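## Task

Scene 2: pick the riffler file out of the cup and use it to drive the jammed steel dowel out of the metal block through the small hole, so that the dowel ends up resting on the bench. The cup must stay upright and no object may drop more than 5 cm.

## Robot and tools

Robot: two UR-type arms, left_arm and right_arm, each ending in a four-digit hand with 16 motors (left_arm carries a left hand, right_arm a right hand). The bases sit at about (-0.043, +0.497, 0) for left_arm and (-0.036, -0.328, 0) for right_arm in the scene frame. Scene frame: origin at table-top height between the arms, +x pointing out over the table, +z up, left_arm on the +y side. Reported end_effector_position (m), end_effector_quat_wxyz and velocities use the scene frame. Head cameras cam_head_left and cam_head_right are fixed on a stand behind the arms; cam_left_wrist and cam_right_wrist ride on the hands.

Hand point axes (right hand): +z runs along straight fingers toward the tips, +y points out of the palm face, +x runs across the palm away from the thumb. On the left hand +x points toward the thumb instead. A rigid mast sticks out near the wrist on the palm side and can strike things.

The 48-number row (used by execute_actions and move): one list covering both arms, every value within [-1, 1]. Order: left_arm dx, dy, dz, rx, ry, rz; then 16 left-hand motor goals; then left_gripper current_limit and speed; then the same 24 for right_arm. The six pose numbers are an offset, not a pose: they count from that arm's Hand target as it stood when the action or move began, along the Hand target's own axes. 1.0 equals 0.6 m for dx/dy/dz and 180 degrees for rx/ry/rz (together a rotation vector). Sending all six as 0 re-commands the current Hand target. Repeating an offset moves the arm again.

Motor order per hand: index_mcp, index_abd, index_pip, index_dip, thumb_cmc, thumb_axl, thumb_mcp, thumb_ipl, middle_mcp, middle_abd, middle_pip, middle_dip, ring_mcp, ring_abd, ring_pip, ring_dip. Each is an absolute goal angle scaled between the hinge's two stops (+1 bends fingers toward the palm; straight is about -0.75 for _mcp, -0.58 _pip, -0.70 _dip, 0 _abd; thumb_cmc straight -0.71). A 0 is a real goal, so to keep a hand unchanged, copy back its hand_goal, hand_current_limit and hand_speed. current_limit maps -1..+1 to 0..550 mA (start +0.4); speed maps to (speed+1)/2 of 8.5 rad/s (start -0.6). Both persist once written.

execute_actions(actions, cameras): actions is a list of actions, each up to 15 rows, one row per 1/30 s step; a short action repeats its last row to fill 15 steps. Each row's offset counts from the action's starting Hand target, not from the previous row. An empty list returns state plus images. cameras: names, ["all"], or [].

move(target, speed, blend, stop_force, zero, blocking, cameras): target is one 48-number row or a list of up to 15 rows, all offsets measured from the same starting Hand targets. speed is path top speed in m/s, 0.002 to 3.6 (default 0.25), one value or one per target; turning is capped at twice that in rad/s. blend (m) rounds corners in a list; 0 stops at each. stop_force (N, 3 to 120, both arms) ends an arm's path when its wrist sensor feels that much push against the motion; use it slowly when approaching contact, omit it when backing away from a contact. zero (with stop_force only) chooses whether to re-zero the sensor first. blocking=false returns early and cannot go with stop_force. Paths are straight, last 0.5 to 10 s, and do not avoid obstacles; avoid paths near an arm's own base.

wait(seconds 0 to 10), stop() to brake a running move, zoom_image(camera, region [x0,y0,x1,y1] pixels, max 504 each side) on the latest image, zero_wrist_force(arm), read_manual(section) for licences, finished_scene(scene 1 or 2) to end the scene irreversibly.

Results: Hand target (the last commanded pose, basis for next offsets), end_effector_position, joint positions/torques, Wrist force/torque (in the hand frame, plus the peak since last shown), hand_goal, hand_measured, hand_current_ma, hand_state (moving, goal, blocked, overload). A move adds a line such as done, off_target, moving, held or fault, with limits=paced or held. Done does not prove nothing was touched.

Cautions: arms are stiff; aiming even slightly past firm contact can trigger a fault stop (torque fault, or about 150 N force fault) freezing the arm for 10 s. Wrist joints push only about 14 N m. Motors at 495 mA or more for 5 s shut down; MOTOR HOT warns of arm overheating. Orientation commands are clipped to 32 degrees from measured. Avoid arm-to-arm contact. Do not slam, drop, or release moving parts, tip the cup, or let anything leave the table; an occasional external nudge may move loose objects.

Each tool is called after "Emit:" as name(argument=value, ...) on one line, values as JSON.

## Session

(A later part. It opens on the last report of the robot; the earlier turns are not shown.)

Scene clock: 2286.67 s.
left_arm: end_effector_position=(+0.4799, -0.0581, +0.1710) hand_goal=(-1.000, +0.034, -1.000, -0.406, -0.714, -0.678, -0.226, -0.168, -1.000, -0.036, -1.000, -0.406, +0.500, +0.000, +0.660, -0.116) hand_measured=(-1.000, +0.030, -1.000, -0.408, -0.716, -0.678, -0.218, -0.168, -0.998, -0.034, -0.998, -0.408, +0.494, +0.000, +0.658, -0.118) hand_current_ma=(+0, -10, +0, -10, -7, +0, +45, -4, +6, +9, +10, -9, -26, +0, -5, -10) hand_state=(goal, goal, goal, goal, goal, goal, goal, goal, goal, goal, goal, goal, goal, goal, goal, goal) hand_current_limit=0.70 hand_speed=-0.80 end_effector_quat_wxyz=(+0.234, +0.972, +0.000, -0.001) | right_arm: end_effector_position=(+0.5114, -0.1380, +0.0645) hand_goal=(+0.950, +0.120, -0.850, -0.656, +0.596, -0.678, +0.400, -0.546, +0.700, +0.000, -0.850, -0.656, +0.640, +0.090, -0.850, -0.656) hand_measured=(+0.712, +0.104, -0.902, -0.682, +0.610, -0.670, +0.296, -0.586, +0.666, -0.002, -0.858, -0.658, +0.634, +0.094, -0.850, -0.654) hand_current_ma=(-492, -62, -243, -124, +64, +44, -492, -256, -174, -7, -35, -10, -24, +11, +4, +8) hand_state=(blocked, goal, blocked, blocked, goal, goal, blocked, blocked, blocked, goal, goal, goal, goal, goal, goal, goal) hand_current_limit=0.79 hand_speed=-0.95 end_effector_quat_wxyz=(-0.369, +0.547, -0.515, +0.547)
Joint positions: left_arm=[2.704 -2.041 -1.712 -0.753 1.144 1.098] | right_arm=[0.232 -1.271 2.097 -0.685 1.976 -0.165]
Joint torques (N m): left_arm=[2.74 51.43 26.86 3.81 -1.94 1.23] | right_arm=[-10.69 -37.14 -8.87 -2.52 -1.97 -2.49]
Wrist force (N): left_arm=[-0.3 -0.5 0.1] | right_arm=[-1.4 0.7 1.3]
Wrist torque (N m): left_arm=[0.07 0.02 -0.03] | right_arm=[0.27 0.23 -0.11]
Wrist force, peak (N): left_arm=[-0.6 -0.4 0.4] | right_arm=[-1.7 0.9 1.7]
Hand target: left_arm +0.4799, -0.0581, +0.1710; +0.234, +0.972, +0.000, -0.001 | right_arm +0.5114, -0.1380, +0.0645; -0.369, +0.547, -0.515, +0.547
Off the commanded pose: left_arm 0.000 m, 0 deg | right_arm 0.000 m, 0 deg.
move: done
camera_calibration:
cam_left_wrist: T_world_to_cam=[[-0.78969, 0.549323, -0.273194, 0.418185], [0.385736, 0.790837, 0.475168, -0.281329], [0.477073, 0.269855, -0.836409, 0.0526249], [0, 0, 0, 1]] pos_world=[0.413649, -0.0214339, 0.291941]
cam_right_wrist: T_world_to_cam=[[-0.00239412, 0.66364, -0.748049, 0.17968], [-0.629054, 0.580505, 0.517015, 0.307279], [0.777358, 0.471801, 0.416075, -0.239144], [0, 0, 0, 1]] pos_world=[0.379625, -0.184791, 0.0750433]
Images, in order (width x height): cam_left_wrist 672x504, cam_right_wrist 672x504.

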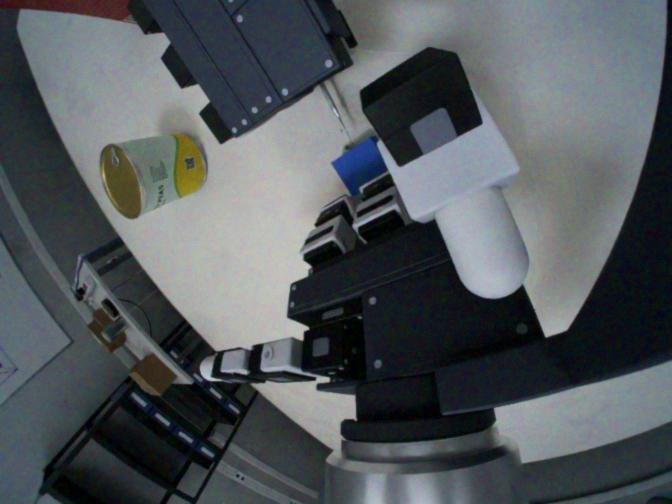

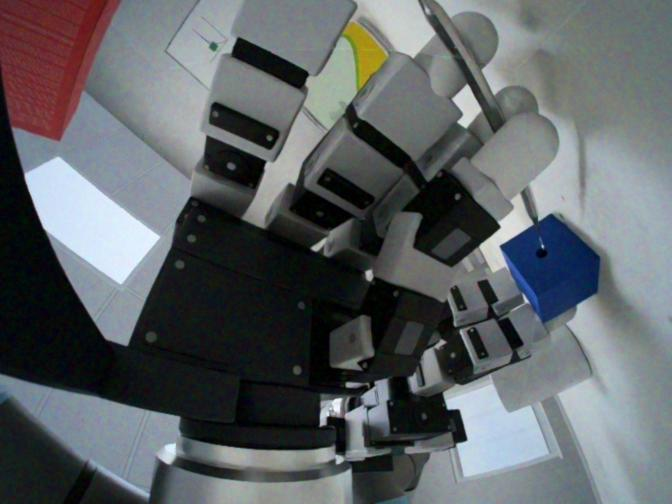

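Emit:
move(target=[0,0,0,0,0,0, -1,0.035,-1,-0.406,-0.714,-0.678,-0.226,-0.168,-1,-0.035,-1,-0.406,0.5,0,0.66,-0.116,0.7,-0.8, -0.0067,-0.0033,0.0023,0,0,0, 0.95,0.12,-0.85,-0.655,0.597,-0.677,0.40,-0.545,0.70,0,-0.85,-0.655,0.64,0.09,-0.85,-0.655,0.79,-0.95], speed=0.02, stop_force=3, cameras=["cam_right_wrist","cam_left_wrist"])

Emit:
zoom_image(camera="cam_right_wrist", region=[510, 210, 580, 280])

Emit:
zoom_image(camera="cam_left_wrist", region=[310, 100, 390, 180])

Scene clock: 2305.37 s.
left_arm: end_effector_position=(+0.4799, -0.0581, +0.1710) hand_goal=(-1.000, +0.034, -1.000, -0.406, -0.714, -0.678, -0.226, -0.168, -1.000, -0.036, -1.000, -0.406, +0.500, +0.000, +0.660, -0.116) hand_measured=(-1.000, +0.030, -1.000, -0.408, -0.716, -0.678, -0.218, -0.168, -0.998, -0.034, -0.998, -0.408, +0.494, +0.000, +0.658, -0.118) hand_current_ma=(+0, -10, +0, -10, -7, +0, +45, -4, +6, +9, +10, -9, -26, +0, -5, -10) hand_state=(goal, goal, goal, goal, goal, goal, goal, goal, goal, goal, goal, goal, goal, goal, goal, goal) hand_current_limit=0.70 hand_speed=-0.80 end_effector_quat_wxyz=(+0.234, +0.972, +0.000, -0.001) | right_arm: end_effector_position=(+0.5136, -0.1339, +0.0653) hand_goal=(+0.950, +0.120, -0.850, -0.656, +0.596, -0.678, +0.400, -0.546, +0.700, +0.000, -0.850, -0.656, +0.640, +0.090, -0.850, -0.656) hand_measured=(+0.712, +0.104, -0.902, -0.682, +0.610, -0.670, +0.296, -0.586, +0.666, -0.002, -0.858, -0.658, +0.634, +0.094, -0.850, -0.654) hand_current_ma=(-492, -62, -243, -124, +64, +44, -492, -256, -174, -7, -35, -10, -24, +11, +4, +8) hand_state=(blocked, goal, blocked, blocked, goal, goal, blocked, blocked, blocked, goal, goal, goal, goal, goal, goal, goal) hand_current_limit=0.79 hand_speed=-0.95 end_effector_quat_wxyz=(-0.369, +0.547, -0.515, +0.547)
Joint positions: left_arm=[2.704 -2.041 -1.712 -0.753 1.144 1.098] | right_arm=[0.241 -1.265 2.085 -0.678 1.985 -0.164]
Joint torques (N m): left_arm=[3.24 52 26.03 3.85 -2.09 1.05] | right_arm=[-10.22 -38.61 -8.54 -2.64 -1.82 0.08]
Wrist force (N): left_arm=[-0.3 -0.2 0.2] | right_arm=[-1.5 1.0 1.5]
Wrist torque (N m): left_arm=[0.09 0.03 -0.04] | right_arm=[0.30 0.23 -0.11]
Wrist force, peak (N): left_arm=[-0.7 -0.5 0.3] | right_arm=[-1.6 0.9 1.7]
Hand target: left_arm +0.4799, -0.0581, +0.1710; +0.234, +0.972, +0.000, -0.001 | right_arm +0.5136, -0.1339, +0.0653; -0.369, +0.547, -0.515, +0.547
Off the commanded pose: left_arm 0.000 m, 0 deg | right_arm 0.000 m, 0 deg.
move: done
camera_calibration:
cam_left_wrist: T_world_to_cam=[[-0.78969, 0.549323, -0.273194, 0.418185], [0.385736, 0.790837, 0.475168, -0.281329], [0.477073, 0.269855, -0.836409, 0.0526249], [0, 0, 0, 1]] pos_world=[0.413649, -0.0214339, 0.291941]
cam_right_wrist: T_world_to_cam=[[-0.00234239, 0.663671, -0.748021, 0.177546], [-0.629009, 0.580533, 0.517039, 0.305855], [0.777395, 0.471723, 0.416095, -0.243151], [0, 0, 0, 1]] pos_world=[0.381825, -0.180691, 0.0758432]
Images, in order (width x height): cam_left_wrist 672x504, cam_right_wrist 672x504.

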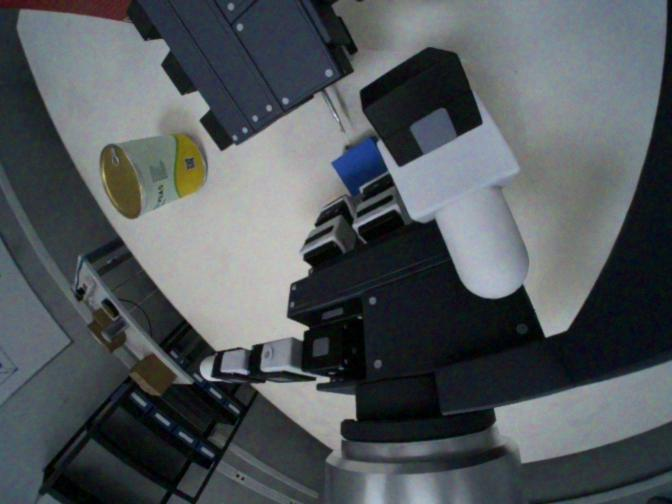

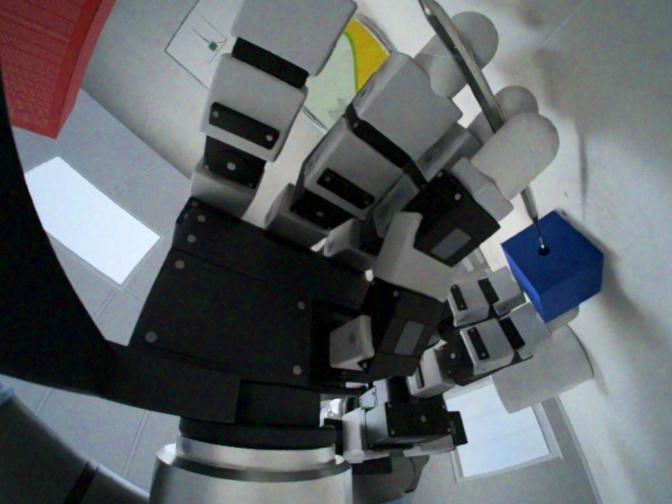

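Scaled by 7.200 from the camera's 672x504 image, which has a finer 960x720 frame.

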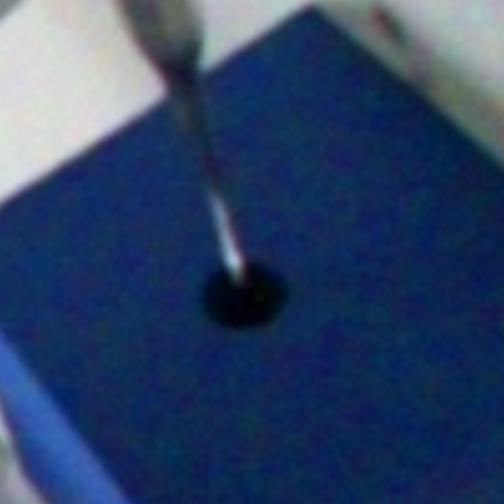

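Scaled by 6.300 from the camera's 672x504 image, which has a finer 960x720 frame.

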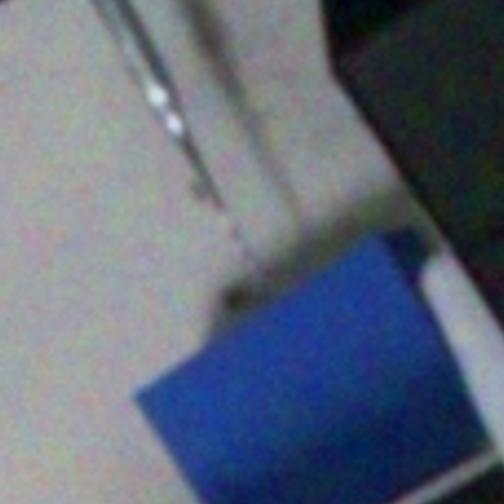

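Emit:
move(target=[0,0,0,0,0,0, -1,0.035,-1,-0.406,-0.714,-0.678,-0.226,-0.168,-1,-0.035,-1,-0.406,0.5,0,0.66,-0.116,0.7,-0.8, -0.0163,-0.0028,-0.0018,0,0,0, 0.95,0.12,-0.85,-0.655,0.597,-0.677,0.40,-0.545,0.70,0,-0.85,-0.655,0.64,0.09,-0.85,-0.655,0.79,-0.95], speed=0.015, stop_force=3, cameras=["cam_right_wrist","cam_left_wrist"])

Emit:
zoom_image(camera="cam_right_wrist", region=[510, 210, 580, 280])

Scene clock: 2314.47 s.
left_arm: end_effector_position=(+0.4799, -0.0581, +0.1710) hand_goal=(-1.000, +0.034, -1.000, -0.406, -0.714, -0.678, -0.226, -0.168, -1.000, -0.036, -1.000, -0.406, +0.500, +0.000, +0.660, -0.116) hand_measured=(-1.000, +0.030, -1.000, -0.408, -0.716, -0.678, -0.218, -0.168, -0.998, -0.034, -0.998, -0.408, +0.494, +0.000, +0.658, -0.118) hand_current_ma=(+0, -10, +0, -10, -7, +0, +45, -4, +6, +9, +10, -9, -26, +0, -5, -10) hand_state=(goal, goal, goal, goal, goal, goal, goal, goal, goal, goal, goal, goal, goal, goal, goal, goal) hand_current_limit=0.70 hand_speed=-0.80 end_effector_quat_wxyz=(+0.234, +0.972, +0.000, -0.001) | right_arm: end_effector_position=(+0.5141, -0.1240, +0.0650) hand_goal=(+0.950, +0.120, -0.850, -0.656, +0.596, -0.678, +0.400, -0.546, +0.700, +0.000, -0.850, -0.656, +0.640, +0.090, -0.850, -0.656) hand_measured=(+0.712, +0.104, -0.902, -0.682, +0.610, -0.670, +0.296, -0.586, +0.666, -0.002, -0.858, -0.658, +0.634, +0.094, -0.850, -0.654) hand_current_ma=(-492, -62, -243, -124, +64, +44, -492, -256, -174, -7, -35, -10, -24, +11, +4, +8) hand_state=(blocked, goal, blocked, blocked, goal, goal, blocked, blocked, blocked, goal, goal, goal, goal, goal, goal, goal) hand_current_limit=0.79 hand_speed=-0.95 end_effector_quat_wxyz=(-0.369, +0.547, -0.515, +0.547)
Joint positions: left_arm=[2.704 -2.041 -1.712 -0.753 1.144 1.098] | right_arm=[0.265 -1.252 2.067 -0.672 2.009 -0.16]
Joint torques (N m): left_arm=[2.36 52.31 25.01 3.55 -2.16 0.96] | right_arm=[-10.24 -39.01 -9.72 -2.48 -2.05 -1.88]
Wrist force (N): left_arm=[-0.7 -0.3 0.2] | right_arm=[-1.1 1.0 1.4]
Wrist torque (N m): left_arm=[0.08 0.08 -0.07] | right_arm=[0.33 0.18 -0.07]
Wrist force, peak (N): left_arm=[-0.6 -0.5 0.3] | right_arm=[-1.6 1.2 1.5]
Hand target: left_arm +0.4799, -0.0581, +0.1710; +0.234, +0.972, +0.000, -0.001 | right_arm +0.5141, -0.1240, +0.0650; -0.369, +0.547, -0.515, +0.547
Off the commanded pose: left_arm 0.000 m, 0 deg | right_arm 0.000 m, 0 deg.
move: done
camera_calibration:
cam_left_wrist: T_world_to_cam=[[-0.78969, 0.549323, -0.273194, 0.418185], [0.385736, 0.790837, 0.475168, -0.281329], [0.477073, 0.269855, -0.836409, 0.0526249], [0, 0, 0, 1]] pos_world=[0.413649, -0.0214339, 0.291941]
cam_right_wrist: T_world_to_cam=[[-0.00234239, 0.663671, -0.748021, 0.170678], [-0.629009, 0.580533, 0.517039, 0.300566], [0.777395, 0.471723, 0.416095, -0.247965], [0, 0, 0, 1]] pos_world=[0.382225, -0.170791, 0.0754432]
Images, in order (width x height): cam_left_wrist 672x504, cam_right_wrist 672x504.

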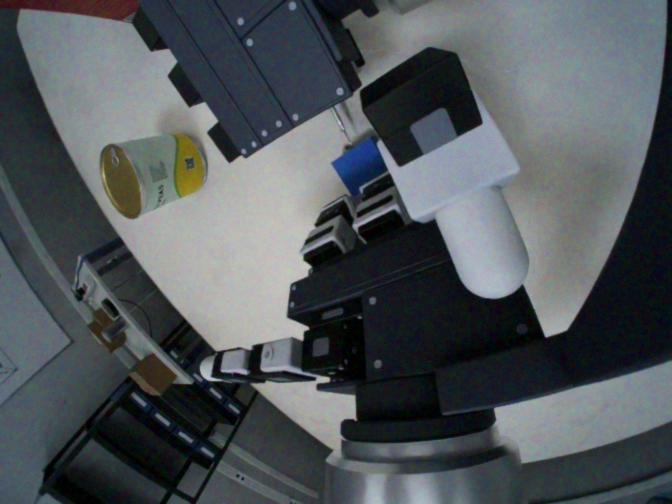

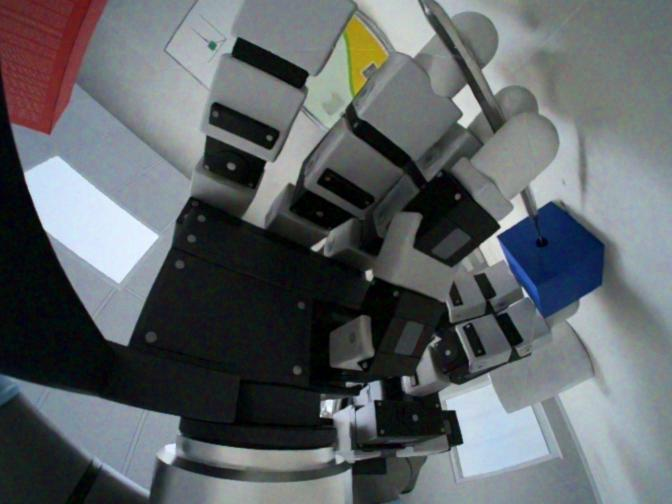

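Scaled by 7.200 from the camera's 672x504 image, which has a finer 960x720 frame.

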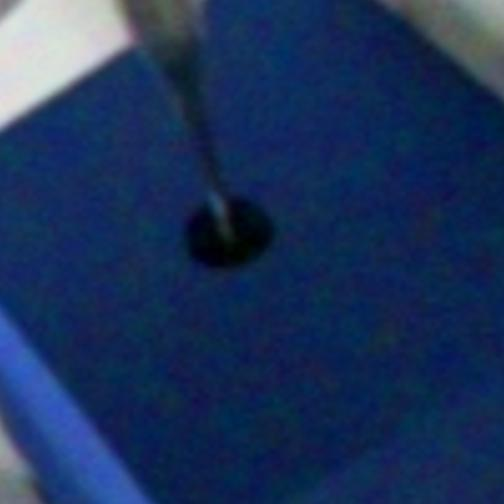

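Emit:
move(target=[0,0,0,0,0,0, -1,0.035,-1,-0.406,-0.714,-0.678,-0.226,-0.168,-1,-0.035,-1,-0.406,0.5,0,0.66,-0.116,0.7,-0.8, -0.0245,-0.0042,-0.0027,0,0,0, 0.95,0.12,-0.85,-0.655,0.597,-0.677,0.40,-0.545,0.70,0,-0.85,-0.655,0.64,0.09,-0.85,-0.655,0.79,-0.95], speed=0.015, stop_force=12, cameras=["cam_right_wrist","cam_left_wrist","cam_head_left"])

Emit:
zoom_image(camera="cam_right_wrist", region=[490, 170, 590, 270])

Scene clock: 2321.33 s.
left_arm: end_effector_position=(+0.4799, -0.0581, +0.1710) hand_goal=(-1.000, +0.034, -1.000, -0.406, -0.714, -0.678, -0.226, -0.168, -1.000, -0.036, -1.000, -0.406, +0.500, +0.000, +0.660, -0.116) hand_measured=(-1.000, +0.030, -1.000, -0.408, -0.716, -0.678, -0.218, -0.168, -0.998, -0.034, -0.998, -0.408, +0.494, +0.000, +0.658, -0.118) hand_current_ma=(+0, -10, +0, -10, -7, +0, +45, -4, +6, +9, +10, -9, -26, +0, -5, -10) hand_state=(goal, goal, goal, goal, goal, goal, goal, goal, goal, goal, goal, goal, goal, goal, goal, goal) hand_current_limit=0.70 hand_speed=-0.80 end_effector_quat_wxyz=(+0.234, +0.972, +0.000, -0.001) | right_arm: end_effector_position=(+0.5143, -0.1199, +0.0648) hand_goal=(+0.950, +0.120, -0.850, -0.656, +0.596, -0.678, +0.400, -0.546, +0.700, +0.000, -0.850, -0.656, +0.640, +0.090, -0.850, -0.656) hand_measured=(+0.712, +0.104, -0.902, -0.682, +0.610, -0.670, +0.296, -0.586, +0.666, -0.002, -0.858, -0.658, +0.634, +0.092, -0.850, -0.654) hand_current_ma=(-492, -62, -243, -124, +64, +43, -492, -256, -174, -7, -35, -10, -24, +11, +4, +8) hand_state=(blocked, goal, blocked, blocked, goal, goal, blocked, blocked, blocked, goal, goal, goal, goal, goal, goal, goal) hand_current_limit=0.79 hand_speed=-0.95 end_effector_quat_wxyz=(-0.369, +0.547, -0.515, +0.547)
Joint positions: left_arm=[2.704 -2.041 -1.712 -0.753 1.144 1.098] | right_arm=[0.275 -1.247 2.06 -0.669 2.019 -0.158]
Joint torques (N m): left_arm=[2.84 50.42 23.63 3.49 -2 1.3] | right_arm=[2.44 -29.46 -15.11 -0.59 1.02 1.98]
Wrist force (N): left_arm=[-0.4 -0.4 0.3] | right_arm=[-1.4 1.1 1.3]
Wrist torque (N m): left_arm=[0.06 0.04 -0.04] | right_arm=[0.33 0.20 -0.09]
Wrist force, peak (N): left_arm=[-0.7 -0.5 0.4] | right_arm=[-1.4 1.1 1.7]
Hand target: left_arm +0.4799, -0.0581, +0.1710; +0.234, +0.972, +0.000, -0.001 | right_arm +0.5143, -0.1200, +0.0648; -0.369, +0.547, -0.515, +0.547 (not the last commanded pose)
Off the commanded pose: left_arm 0.000 m, 0 deg | right_arm 0.011 m, 0 deg.
move: held (right_arm; a check stopped the path); limits=held
pose unreachable (right arm): on one or more control steps of this call, first in action 0 (counted from 0), this arm could not follow its commanded pose, so it was not sent that pose on those steps. It may still have moved: this result reports where it is.
cause: moving toward the commanded pose would bring a part of the arm too close to another arm (a part of this arm just beyond joint 6 (wrist 3) and a part of the left arm just beyond its joint 6 (wrist 3), 6 mm apart when this arm was first held).
camera_calibration:
cam_left_wrist: T_world_to_cam=[[-0.78969, 0.549323, -0.273194, 0.418185], [0.385736, 0.790837, 0.475168, -0.281329], [0.477073, 0.269855, -0.836409, 0.0526249], [0, 0, 0, 1]] pos_world=[0.413649, -0.0214339, 0.291941]
cam_right_wrist: T_world_to_cam=[[-0.00230075, 0.663632, -0.748056, 0.167863], [-0.629009, 0.580577, 0.516989, 0.298374], [0.777395, 0.471723, 0.416095, -0.250013], [0, 0, 0, 1]] pos_world=[0.382425, -0.166691, 0.0753433]
Images, in order (width x height): cam_head_left 504x504, cam_left_wrist 672x504, cam_right_wrist 672x504.

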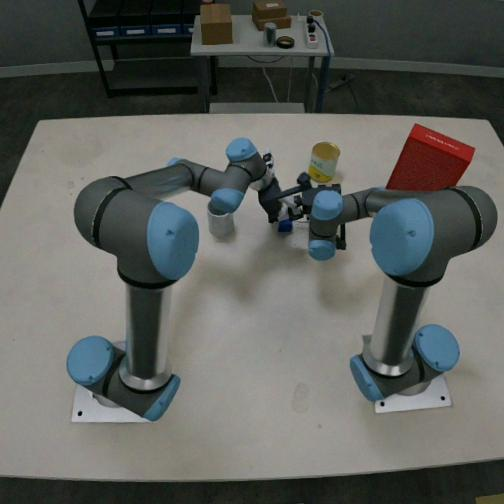

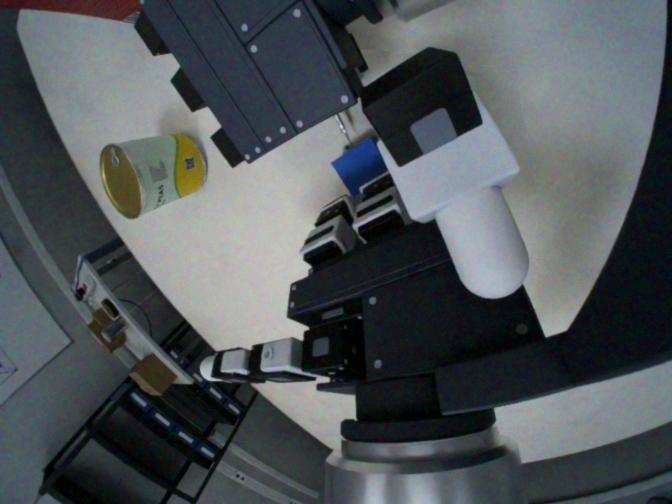

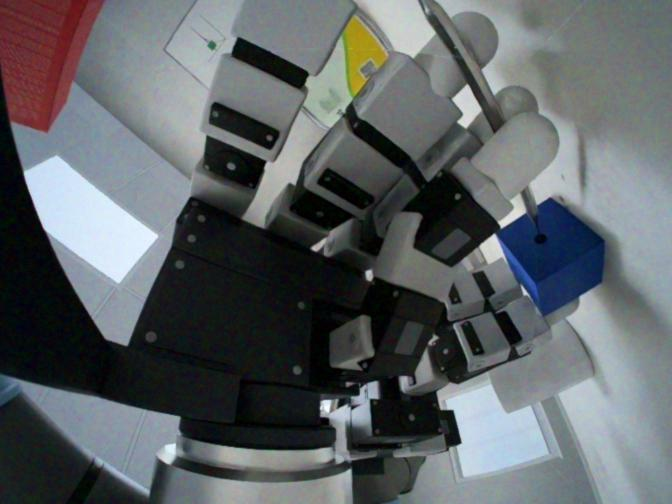

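Scaled by 5.040 from the camera's 672x504 image, which has a finer 960x720 frame.

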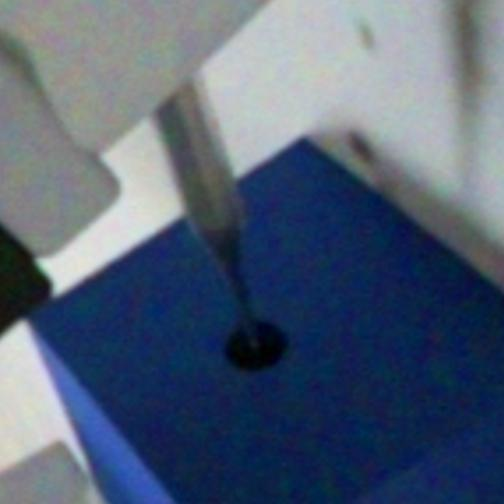

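Emit:
move(target=[[0,0.023,-0.0818,0,0,0, -1,0.035,-1,-0.406,-0.714,-0.678,-0.226,-0.168,-1,-0.035,-1,-0.406,0.5,0,0.66,-0.116,0.7,-0.8, 0,0,0,0,0,0, 0.95,0.12,-0.85,-0.655,0.597,-0.677,0.40,-0.545,0.70,0,-0.85,-0.655,0.64,0.09,-0.85,-0.655,0.79,-0.95],[0,-0.0635,-0.1988,-0.1,0,0, -1,0.035,-1,-0.406,-0.714,-0.678,-0.226,-0.168,-1,-0.035,-1,-0.406,-1,0,0.66,-0.116,0.7,-0.8, 0,0,0,0,0,0, 0.95,0.12,-0.85,-0.655,0.597,-0.677,0.40,-0.545,0.70,0,-0.85,-0.655,0.64,0.09,-0.85,-0.655,0.79,-0.95]], speed=[0.08,0.15], blend=0.01)

Emit:
move(target=[0,0,0,0,0,0, -1,0.035,-1,-0.406,-0.714,-0.678,-0.226,-0.168,-1,-0.035,-1,-0.406,-1,0,-1,-0.406,0.7,-0.8, 0,0,0,0,0,0, 0.95,0.12,-0.85,-0.655,0.597,-0.677,0.40,-0.545,0.70,0,-0.85,-0.655,0.64,0.09,-0.85,-0.655,0.79,-0.95], speed=0.1, cameras=["all"])

Scene clock: 2393.30 s.
left_arm: end_effector_position=(+0.4800, +0.0301, +0.2600) hand_goal=(-1.000, +0.034, -1.000, -0.406, -0.714, -0.678, -0.226, -0.168, -1.000, -0.036, -1.000, -0.406, -1.000, +0.000, +0.660, -0.116) hand_measured=(-1.000, +0.030, -1.000, -0.408, -0.718, -0.678, -0.220, -0.168, -1.000, -0.034, -0.998, -0.408, -1.000, +0.000, +0.660, -0.118) hand_current_ma=(+0, -10, +0, -10, -17, +0, +37, -4, +1, +9, +10, -9, +0, +0, -3, -10) hand_state=(goal, goal, goal, goal, goal, goal, goal, goal, goal, goal, goal, goal, goal, goal, goal, goal) hand_current_limit=0.70 hand_speed=-0.80 end_effector_quat_wxyz=(+0.383, +0.924, +0.000, -0.001) | right_arm: end_effector_position=(+0.5143, -0.1200, +0.0648) hand_goal=(+0.950, +0.120, -0.850, -0.656, +0.596, -0.678, +0.400, -0.546, +0.700, +0.000, -0.850, -0.656, +0.640, +0.090, -0.850, -0.656) hand_measured=(+0.712, +0.104, -0.902, -0.682, +0.610, -0.670, +0.296, -0.586, +0.666, -0.002, -0.858, -0.658, +0.634, +0.092, -0.850, -0.654) hand_current_ma=(-492, -62, -243, -124, +64, +43, -492, -256, -174, -7, -35, -10, -24, +11, +4, +8) hand_state=(blocked, goal, blocked, blocked, goal, goal, blocked, blocked, blocked, goal, goal, goal, goal, goal, goal, goal) hand_current_limit=0.79 hand_speed=-0.95 end_effector_quat_wxyz=(-0.369, +0.547, -0.515, +0.547)
Joint positions: left_arm=[2.92 -1.867 -1.893 -0.747 0.807 1.276] | right_arm=[0.275 -1.247 2.06 -0.669 2.019 -0.158]
Joint torques (N m): left_arm=[6.71 20.08 11.29 3.11 -2.85 1.57] | right_arm=[-10.21 -38.81 -10.64 -2.21 -1.55 -2.09]
Wrist force (N): left_arm=[-0.7 -0.4 0.1] | right_arm=[-1.6 1.1 1.4]
Wrist torque (N m): left_arm=[0.09 0.11 -0.10] | right_arm=[0.33 0.22 -0.11]
Wrist force, peak (N): left_arm=[-0.8 -1.1 -0.6] | right_arm=[-1.9 0.8 1.5]
Hand target: left_arm +0.4800, +0.0301, +0.2600; +0.383, +0.924, +0.000, -0.001 | right_arm +0.5143, -0.1200, +0.0648; -0.369, +0.547, -0.515, +0.547
Off the commanded pose: left_arm 0.000 m, 0 deg | right_arm 0.000 m, 0 deg.
move: done

Scene clock: 2395.90 s.
left_arm: end_effector_position=(+0.4800, +0.0301, +0.2600) hand_goal=(-1.000, +0.034, -1.000, -0.406, -0.714, -0.678, -0.226, -0.168, -1.000, -0.036, -1.000, -0.406, -1.000, +0.000, -1.000, -0.406) hand_measured=(-1.000, +0.030, -1.000, -0.408, -0.718, -0.678, -0.220, -0.168, -1.000, -0.034, -0.998, -0.408, -1.000, +0.000, -0.998, -0.404) hand_current_ma=(+0, -10, +0, -10, -17, +0, +37, -4, +1, +9, +10, -9, +0, +0, +11, +10) hand_state=(goal, goal, goal, goal, goal, goal, goal, goal, goal, goal, goal, goal, goal, goal, goal, goal) hand_current_limit=0.70 hand_speed=-0.80 end_effector_quat_wxyz=(+0.383, +0.924, +0.000, -0.001) | right_arm: end_effector_position=(+0.5143, -0.1200, +0.0648) hand_goal=(+0.950, +0.120, -0.850, -0.656, +0.596, -0.678, +0.400, -0.546, +0.700, +0.000, -0.850, -0.656, +0.640, +0.090, -0.850, -0.656) hand_measured=(+0.712, +0.104, -0.902, -0.682, +0.610, -0.670, +0.296, -0.586, +0.666, -0.002, -0.858, -0.658, +0.634, +0.092, -0.850, -0.654) hand_current_ma=(-492, -62, -243, -124, +64, +43, -492, -256, -174, -7, -35, -10, -24, +11, +4, +8) hand_state=(blocked, goal, blocked, blocked, goal, goal, blocked, blocked, blocked, goal, goal, goal, goal, goal, goal, goal) hand_current_limit=0.79 hand_speed=-0.95 end_effector_quat_wxyz=(-0.369, +0.547, -0.515, +0.547)
Joint positions: left_arm=[2.92 -1.867 -1.893 -0.747 0.807 1.276] | right_arm=[0.275 -1.247 2.06 -0.669 2.019 -0.158]
Joint torques (N m): left_arm=[6.66 20.25 12.92 3.69 -2.75 1.52] | right_arm=[-10.86 -37.71 -10.12 -2.11 -1.19 -2.46]
Wrist force (N): left_arm=[-0.7 -0.5 0.0] | right_arm=[-1.6 0.9 1.4]
Wrist torque (N m): left_arm=[0.07 0.11 -0.09] | right_arm=[0.31 0.22 -0.12]
Wrist force, peak (N): left_arm=[-0.8 -0.6 0.1] | right_arm=[-1.6 1.3 1.4]
Hand target: left_arm +0.4800, +0.0301, +0.2600; +0.383, +0.924, +0.000, -0.001 | right_arm +0.5143, -0.1200, +0.0648; -0.369, +0.547, -0.515, +0.547
Off the commanded pose: left_arm 0.000 m, 0 deg | right_arm 0.000 m, 0 deg.
move: done
camera_calibration:
cam_left_wrist: T_world_to_cam=[[-0.789924, 0.437682, -0.429482, 0.438319], [0.385386, 0.899128, 0.207475, -0.326904], [0.476968, -0.0016271, -0.878919, 0.122386], [0, 0, 0, 1]] pos_world=[0.413849, 0.102284, 0.363642]
cam_right_wrist: T_world_to_cam=[[-0.00230075, 0.663632, -0.748056, 0.167863], [-0.629009, 0.580577, 0.516989, 0.298374], [0.777395, 0.471723, 0.416095, -0.250013], [0, 0, 0, 1]] pos_world=[0.382425, -0.166691, 0.0753433]

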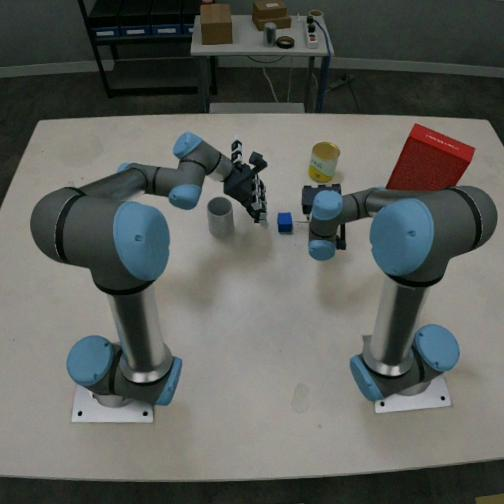

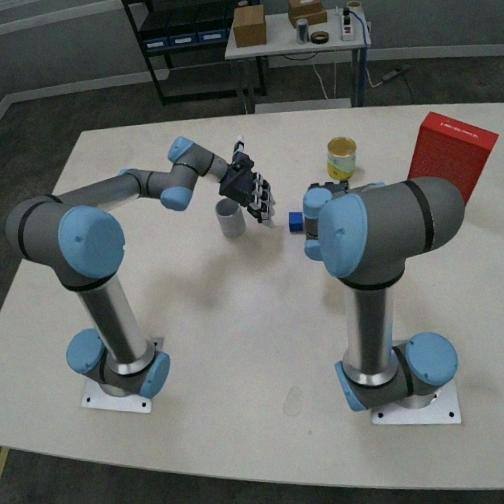

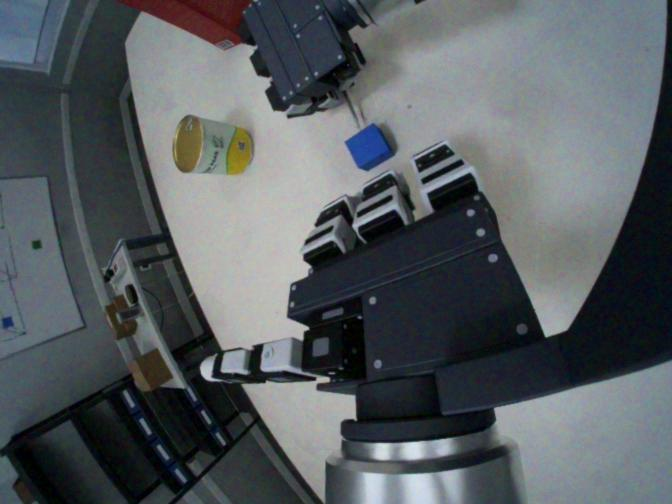

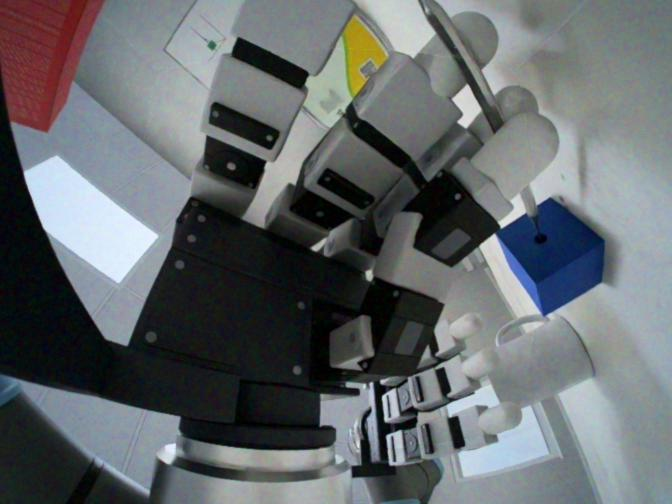

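Emit:
move(target=[0,-0.0383,0.128,0,0,0, -1,0.035,-1,-0.406,-0.714,-0.678,-0.226,-0.168,-1,-0.035,-1,-0.406,-1,0,-1,-0.406,0.7,-0.8, 0,0,0,0,0,0, 0.95,0.12,-0.85,-0.655,0.597,-0.677,0.40,-0.545,0.70,0,-0.85,-0.655,0.64,0.09,-0.85,-0.655,0.79,-0.95], speed=0.06, stop_force=4, cameras=["cam_left_wrist","cam_right_wrist"])

Scene clock: 2410.70 s.
left_arm: end_effector_position=(+0.4799, -0.0080, +0.1894) hand_goal=(-1.000, +0.034, -1.000, -0.406, -0.714, -0.678, -0.226, -0.168, -1.000, -0.036, -1.000, -0.406, -1.000, +0.000, -1.000, -0.406) hand_measured=(-1.000, +0.030, -1.000, -0.408, -0.718, -0.678, -0.220, -0.168, -1.000, -0.034, -0.998, -0.408, -1.000, +0.000, -0.998, -0.404) hand_current_ma=(+0, -10, +0, -10, -17, +0, +36, -4, +1, +9, +10, -9, +0, +0, +11, +10) hand_state=(goal, goal, goal, goal, goal, goal, goal, goal, goal, goal, goal, goal, goal, goal, goal, goal) hand_current_limit=0.70 hand_speed=-0.80 end_effector_quat_wxyz=(+0.383, +0.924, +0.000, -0.001) | right_arm: end_effector_position=(+0.5143, -0.1200, +0.0648) hand_goal=(+0.950, +0.120, -0.850, -0.656, +0.596, -0.678, +0.400, -0.546, +0.700, +0.000, -0.850, -0.656, +0.640, +0.090, -0.850, -0.656) hand_measured=(+0.712, +0.104, -0.902, -0.682, +0.610, -0.670, +0.296, -0.586, +0.666, -0.002, -0.858, -0.658, +0.634, +0.092, -0.850, -0.654) hand_current_ma=(-492, -62, -243, -124, +64, +43, -492, -256, -174, -7, -35, -10, -24, +11, +4, +8) hand_state=(blocked, goal, blocked, blocked, goal, goal, blocked, blocked, blocked, goal, goal, goal, goal, goal, goal, goal) hand_current_limit=0.79 hand_speed=-0.95 end_effector_quat_wxyz=(-0.369, +0.547, -0.515, +0.547)
Joint positions: left_arm=[2.853 -2.027 -1.905 -0.512 0.822 1.186] | right_arm=[0.275 -1.247 2.06 -0.669 2.019 -0.158]
Joint torques (N m): left_arm=[8.74 50.55 11.33 4.34 -2.94 1.95] | right_arm=[-9.48 -38.76 -9.45 -1.9 -1.19 -2.48]
Wrist force (N): left_arm=[-0.6 -0.5 0.4] | right_arm=[-1.5 1.0 1.4]
Wrist torque (N m): left_arm=[0.04 0.09 -0.11] | right_arm=[0.32 0.22 -0.11]
Wrist force, peak (N): left_arm=[-0.9 -0.8 0.9] | right_arm=[-1.7 1.1 1.5]
Hand target: left_arm +0.4799, -0.0080, +0.1894; +0.383, +0.924, +0.000, -0.001 | right_arm +0.5143, -0.1200, +0.0648; -0.369, +0.547, -0.515, +0.547
Off the commanded pose: left_arm 0.000 m, 0 deg | right_arm 0.000 m, 0 deg.
move: done
camera_calibration:
cam_left_wrist: T_world_to_cam=[[-0.789924, 0.437682, -0.429482, 0.424681], [0.385386, 0.899128, 0.207475, -0.277892], [0.476968, -0.0016271, -0.878919, 0.0604075], [0, 0, 0, 1]] pos_world=[0.413749, 0.0640835, 0.293142]
cam_right_wrist: T_world_to_cam=[[-0.00230075, 0.663632, -0.748056, 0.167863], [-0.629009, 0.580577, 0.516989, 0.298374], [0.777395, 0.471723, 0.416095, -0.250013], [0, 0, 0, 1]] pos_world=[0.382425, -0.166691, 0.0753433]
Images, in order (width x height): cam_left_wrist 672x504, cam_right_wrist 672x504.

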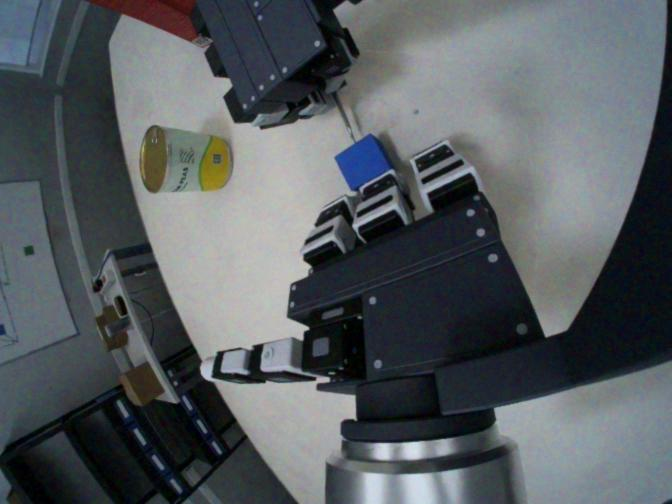

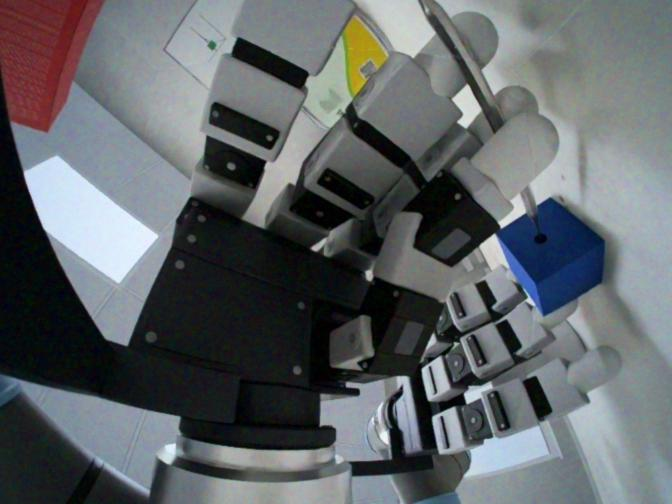

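Emit:
move(target=[0,0,0,0,0,0, -1,0.035,-1,-0.406,-0.714,-0.678,-0.226,-0.168,-1,-0.035,-1,-0.406,-1,0,-1,-0.406,0.7,-0.8, -0.0245,-0.0042,-0.0027,0,0,0, 0.95,0.12,-0.85,-0.655,0.597,-0.677,0.40,-0.545,0.70,0,-0.85,-0.655,0.64,0.09,-0.85,-0.655,0.79,-0.95], speed=0.015, stop_force=12, cameras=["cam_right_wrist","cam_left_wrist"])

Emit:
zoom_image(camera="cam_right_wrist", region=[490, 150, 590, 250])

Scene clock: 2417.87 s.
left_arm: end_effector_position=(+0.4799, -0.0080, +0.1894) hand_goal=(-1.000, +0.034, -1.000, -0.406, -0.714, -0.678, -0.226, -0.168, -1.000, -0.036, -1.000, -0.406, -1.000, +0.000, -1.000, -0.406) hand_measured=(-1.000, +0.030, -1.000, -0.410, -0.718, -0.678, -0.220, -0.168, -1.000, -0.034, -1.000, -0.408, -1.000, +0.000, -0.998, -0.404) hand_current_ma=(+0, -11, +0, -18, -17, +0, +36, -4, +0, +8, +0, -9, +0, +0, +11, +10) hand_state=(goal, goal, goal, goal, goal, goal, goal, goal, goal, goal, goal, goal, goal, goal, goal, goal) hand_current_limit=0.70 hand_speed=-0.80 end_effector_quat_wxyz=(+0.383, +0.924, +0.000, -0.001) | right_arm: end_effector_position=(+0.5150, -0.1050, +0.0643) hand_goal=(+0.950, +0.120, -0.850, -0.656, +0.596, -0.678, +0.400, -0.546, +0.700, +0.000, -0.850, -0.656, +0.640, +0.090, -0.850, -0.656) hand_measured=(+0.712, +0.138, -0.902, -0.682, +0.628, -0.664, +0.296, -0.586, +0.666, +0.002, -0.858, -0.658, +0.634, +0.092, -0.850, -0.654) hand_current_ma=(-492, +74, -243, -124, +155, +80, -492, -256, -172, +5, -35, -10, -24, +11, +0, +5) hand_state=(blocked, goal, blocked, blocked, blocked, goal, blocked, blocked, blocked, goal, goal, goal, goal, goal, goal, goal) hand_current_limit=0.79 hand_speed=-0.95 end_effector_quat_wxyz=(-0.369, +0.547, -0.515, +0.547)
Joint positions: left_arm=[2.853 -2.027 -1.905 -0.512 0.822 1.186] | right_arm=[0.311 -1.227 2.032 -0.659 2.054 -0.153]
Joint torques (N m): left_arm=[2.43 44.76 11.24 2.97 -2.87 1.41] | right_arm=[-10.04 -40.26 -9.89 -2.76 -2.51 -1.71]
Wrist force (N): left_arm=[-0.5 -1.3 -2.4] | right_arm=[2.0 1.2 1.4]
Wrist torque (N m): left_arm=[0.51 0.18 -0.10] | right_arm=[0.31 0.06 -0.23]
Wrist force, peak (N): left_arm=[-0.5 -1.6 -2.7] | right_arm=[2.4 1.6 1.8]
Hand target: left_arm +0.4799, -0.0080, +0.1894; +0.383, +0.924, +0.000, -0.001 | right_arm +0.5150, -0.1050, +0.0643; -0.369, +0.547, -0.515, +0.547
Off the commanded pose: left_arm 0.000 m, 0 deg | right_arm 0.000 m, 0 deg.
move: done
camera_calibration:
cam_left_wrist: T_world_to_cam=[[-0.789924, 0.437682, -0.429482, 0.424637], [0.385386, 0.899128, 0.207475, -0.277982], [0.476968, -0.0016271, -0.878919, 0.0604077], [0, 0, 0, 1]] pos_world=[0.413749, 0.0641835, 0.293142]
cam_right_wrist: T_world_to_cam=[[-0.00234239, 0.663671, -0.748021, 0.157555], [-0.629009, 0.580533, 0.517039, 0.290354], [0.777395, 0.471723, 0.416095, -0.257425], [0, 0, 0, 1]] pos_world=[0.383125, -0.151691, 0.0748432]
Images, in order (width x height): cam_left_wrist 672x504, cam_right_wrist 672x504.

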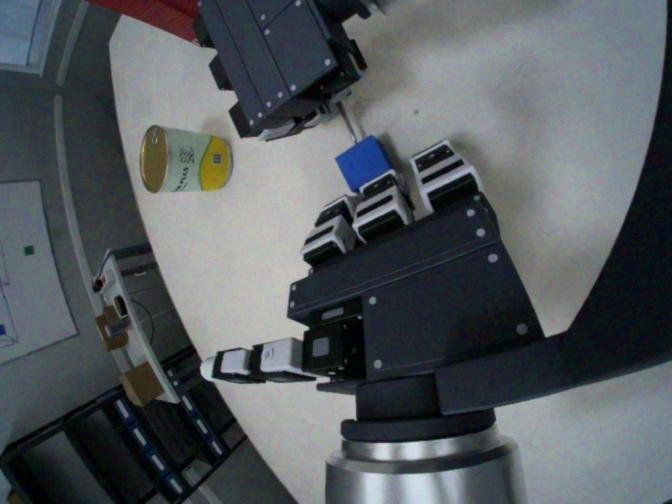

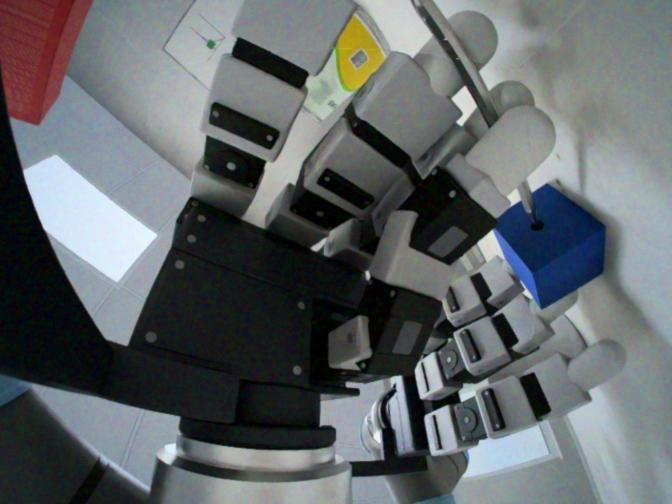

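Scaled by 5.040 from the camera's 672x504 image, which has a finer 960x720 frame.

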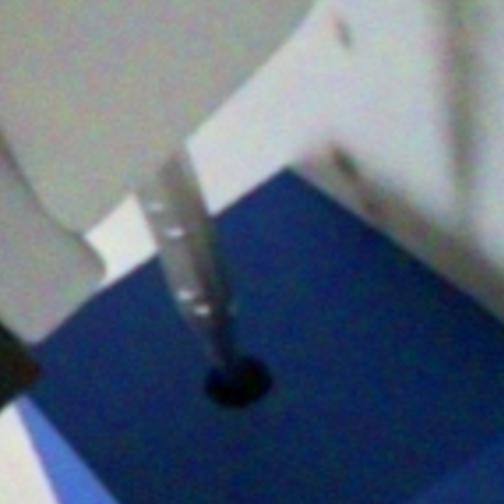

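Emit:
move(target=[0,0,0,0,0,0, -1,0.035,-1,-0.406,-0.714,-0.678,-0.226,-0.168,-1,-0.035,-1,-0.406,-1,0,-1,-0.406,0.7,-0.8, -0.0245,-0.0042,-0.0027,0,0,0, 0.95,0.12,-0.85,-0.655,0.597,-0.677,0.40,-0.545,0.70,0,-0.85,-0.655,0.64,0.09,-0.85,-0.655,0.79,-0.95], speed=0.015, stop_force=14, cameras=["cam_right_wrist","cam_left_wrist","cam_head_left","cam_head_right"])

Emit:
zoom_image(camera="cam_right_wrist", region=[490, 150, 590, 250])

Emit:
zoom_image(camera="cam_head_left", region=[240, 180, 340, 260])

Scene clock: 2458.30 s.
left_arm: end_effector_position=(+0.4799, -0.0080, +0.1894) hand_goal=(-1.000, +0.034, -1.000, -0.406, -0.714, -0.678, -0.226, -0.168, -1.000, -0.036, -1.000, -0.406, -1.000, +0.000, -1.000, -0.406) hand_measured=(-1.000, +0.030, -1.000, -0.410, -0.718, -0.678, -0.220, -0.168, -1.000, -0.034, -1.000, -0.408, -1.000, +0.000, -0.998, -0.404) hand_current_ma=(+0, -11, +0, -15, -17, +0, +36, -4, +0, +8, +0, -9, +0, +0, +11, +10) hand_state=(goal, goal, goal, goal, goal, goal, goal, goal, goal, goal, goal, goal, goal, goal, goal, goal) hand_current_limit=0.70 hand_speed=-0.80 end_effector_quat_wxyz=(+0.383, +0.924, +0.000, -0.001) | right_arm: end_effector_position=(+0.5157, -0.0900, +0.0637) hand_goal=(+0.950, +0.120, -0.850, -0.656, +0.596, -0.678, +0.400, -0.546, +0.700, +0.000, -0.850, -0.656, +0.640, +0.090, -0.850, -0.656) hand_measured=(+0.712, +0.118, -0.902, -0.682, +0.618, -0.666, +0.296, -0.586, +0.666, -0.004, -0.858, -0.658, +0.634, +0.092, -0.850, -0.656) hand_current_ma=(-492, -6, -243, -124, +105, +69, -492, -256, -166, -15, -35, -10, -24, +6, -2, +4) hand_state=(blocked, goal, blocked, blocked, blocked, goal, blocked, blocked, blocked, goal, goal, goal, goal, goal, goal, goal) hand_current_limit=0.79 hand_speed=-0.95 end_effector_quat_wxyz=(-0.369, +0.547, -0.515, +0.547)
Joint positions: left_arm=[2.853 -2.027 -1.905 -0.512 0.822 1.186] | right_arm=[0.345 -1.207 2.003 -0.647 2.088 -0.147]
Joint torques (N m): left_arm=[-2.7 33.61 10.45 1.33 -2.55 0.51] | right_arm=[-10.31 -41.7 -8.25 -2.38 -1.81 -1.91]
Wrist force (N): left_arm=[-0.8 -0.6 0.3] | right_arm=[-1.4 1.0 1.8]
Wrist torque (N m): left_arm=[0.06 0.12 -0.13] | right_arm=[0.27 0.19 -0.09]
Wrist force, peak (N): left_arm=[-0.4 -1.3 -3.0] | right_arm=[2.6 1.3 1.5]
Hand target: left_arm +0.4799, -0.0080, +0.1894; +0.383, +0.924, +0.000, -0.001 | right_arm +0.5157, -0.0900, +0.0637; -0.369, +0.547, -0.515, +0.547
Off the commanded pose: left_arm 0.000 m, 0 deg | right_arm 0.000 m, 0 deg.
move: done
camera_calibration:
cam_left_wrist: T_world_to_cam=[[-0.789924, 0.437682, -0.429482, 0.424681], [0.385386, 0.899128, 0.207475, -0.277892], [0.476968, -0.0016271, -0.878919, 0.0604075], [0, 0, 0, 1]] pos_world=[0.413749, 0.0640835, 0.293142]
cam_right_wrist: T_world_to_cam=[[-0.00234239, 0.663671, -0.748021, 0.147219], [-0.629009, 0.580533, 0.517039, 0.282518], [0.777395, 0.471723, 0.416095, -0.264826], [0, 0, 0, 1]] pos_world=[0.383925, -0.136791, 0.0742432]

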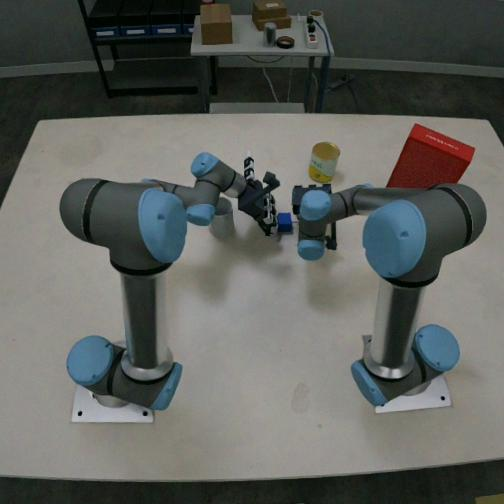

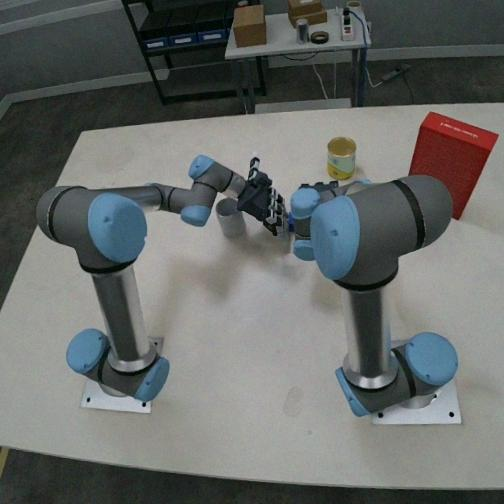

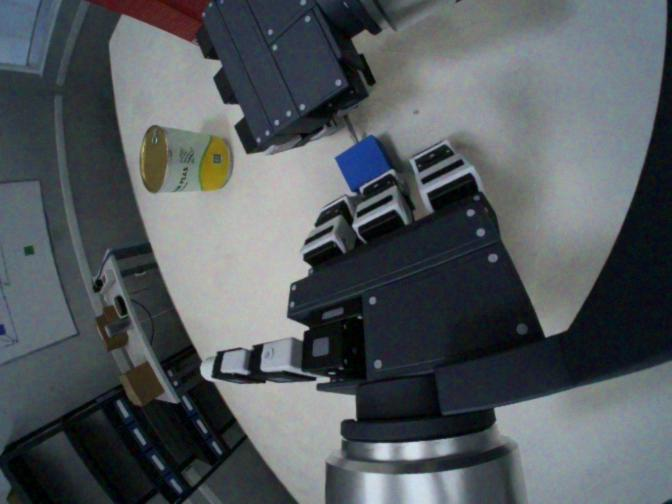

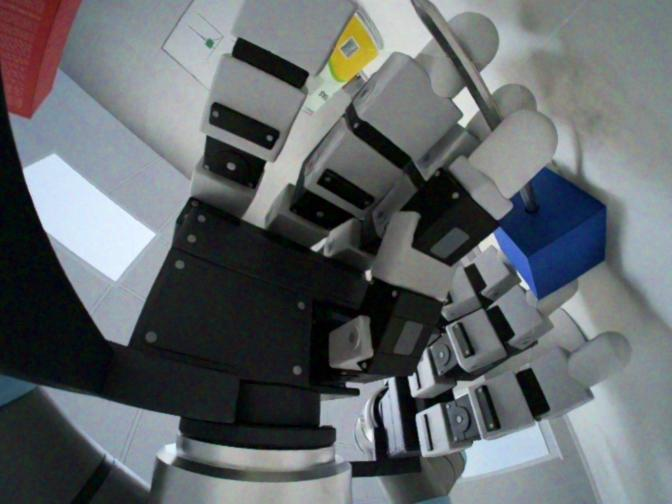

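Scaled by 5.040 from the camera's 672x504 image, which has a finer 960x720 frame.

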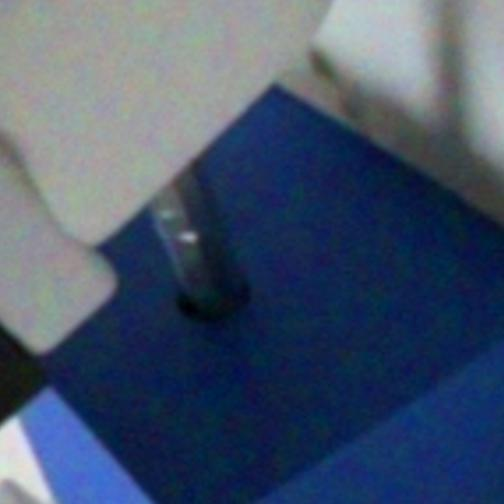

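Scaled by 5.040 from the camera's 504x504 image, which has a finer 720x720 frame.

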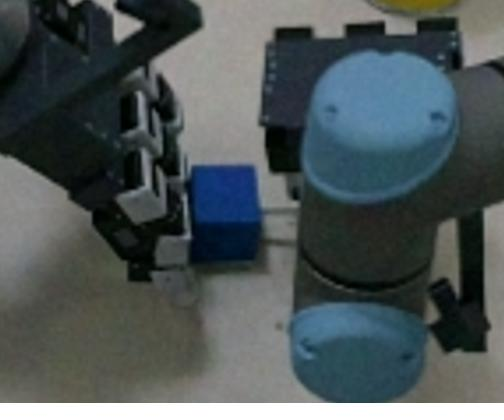

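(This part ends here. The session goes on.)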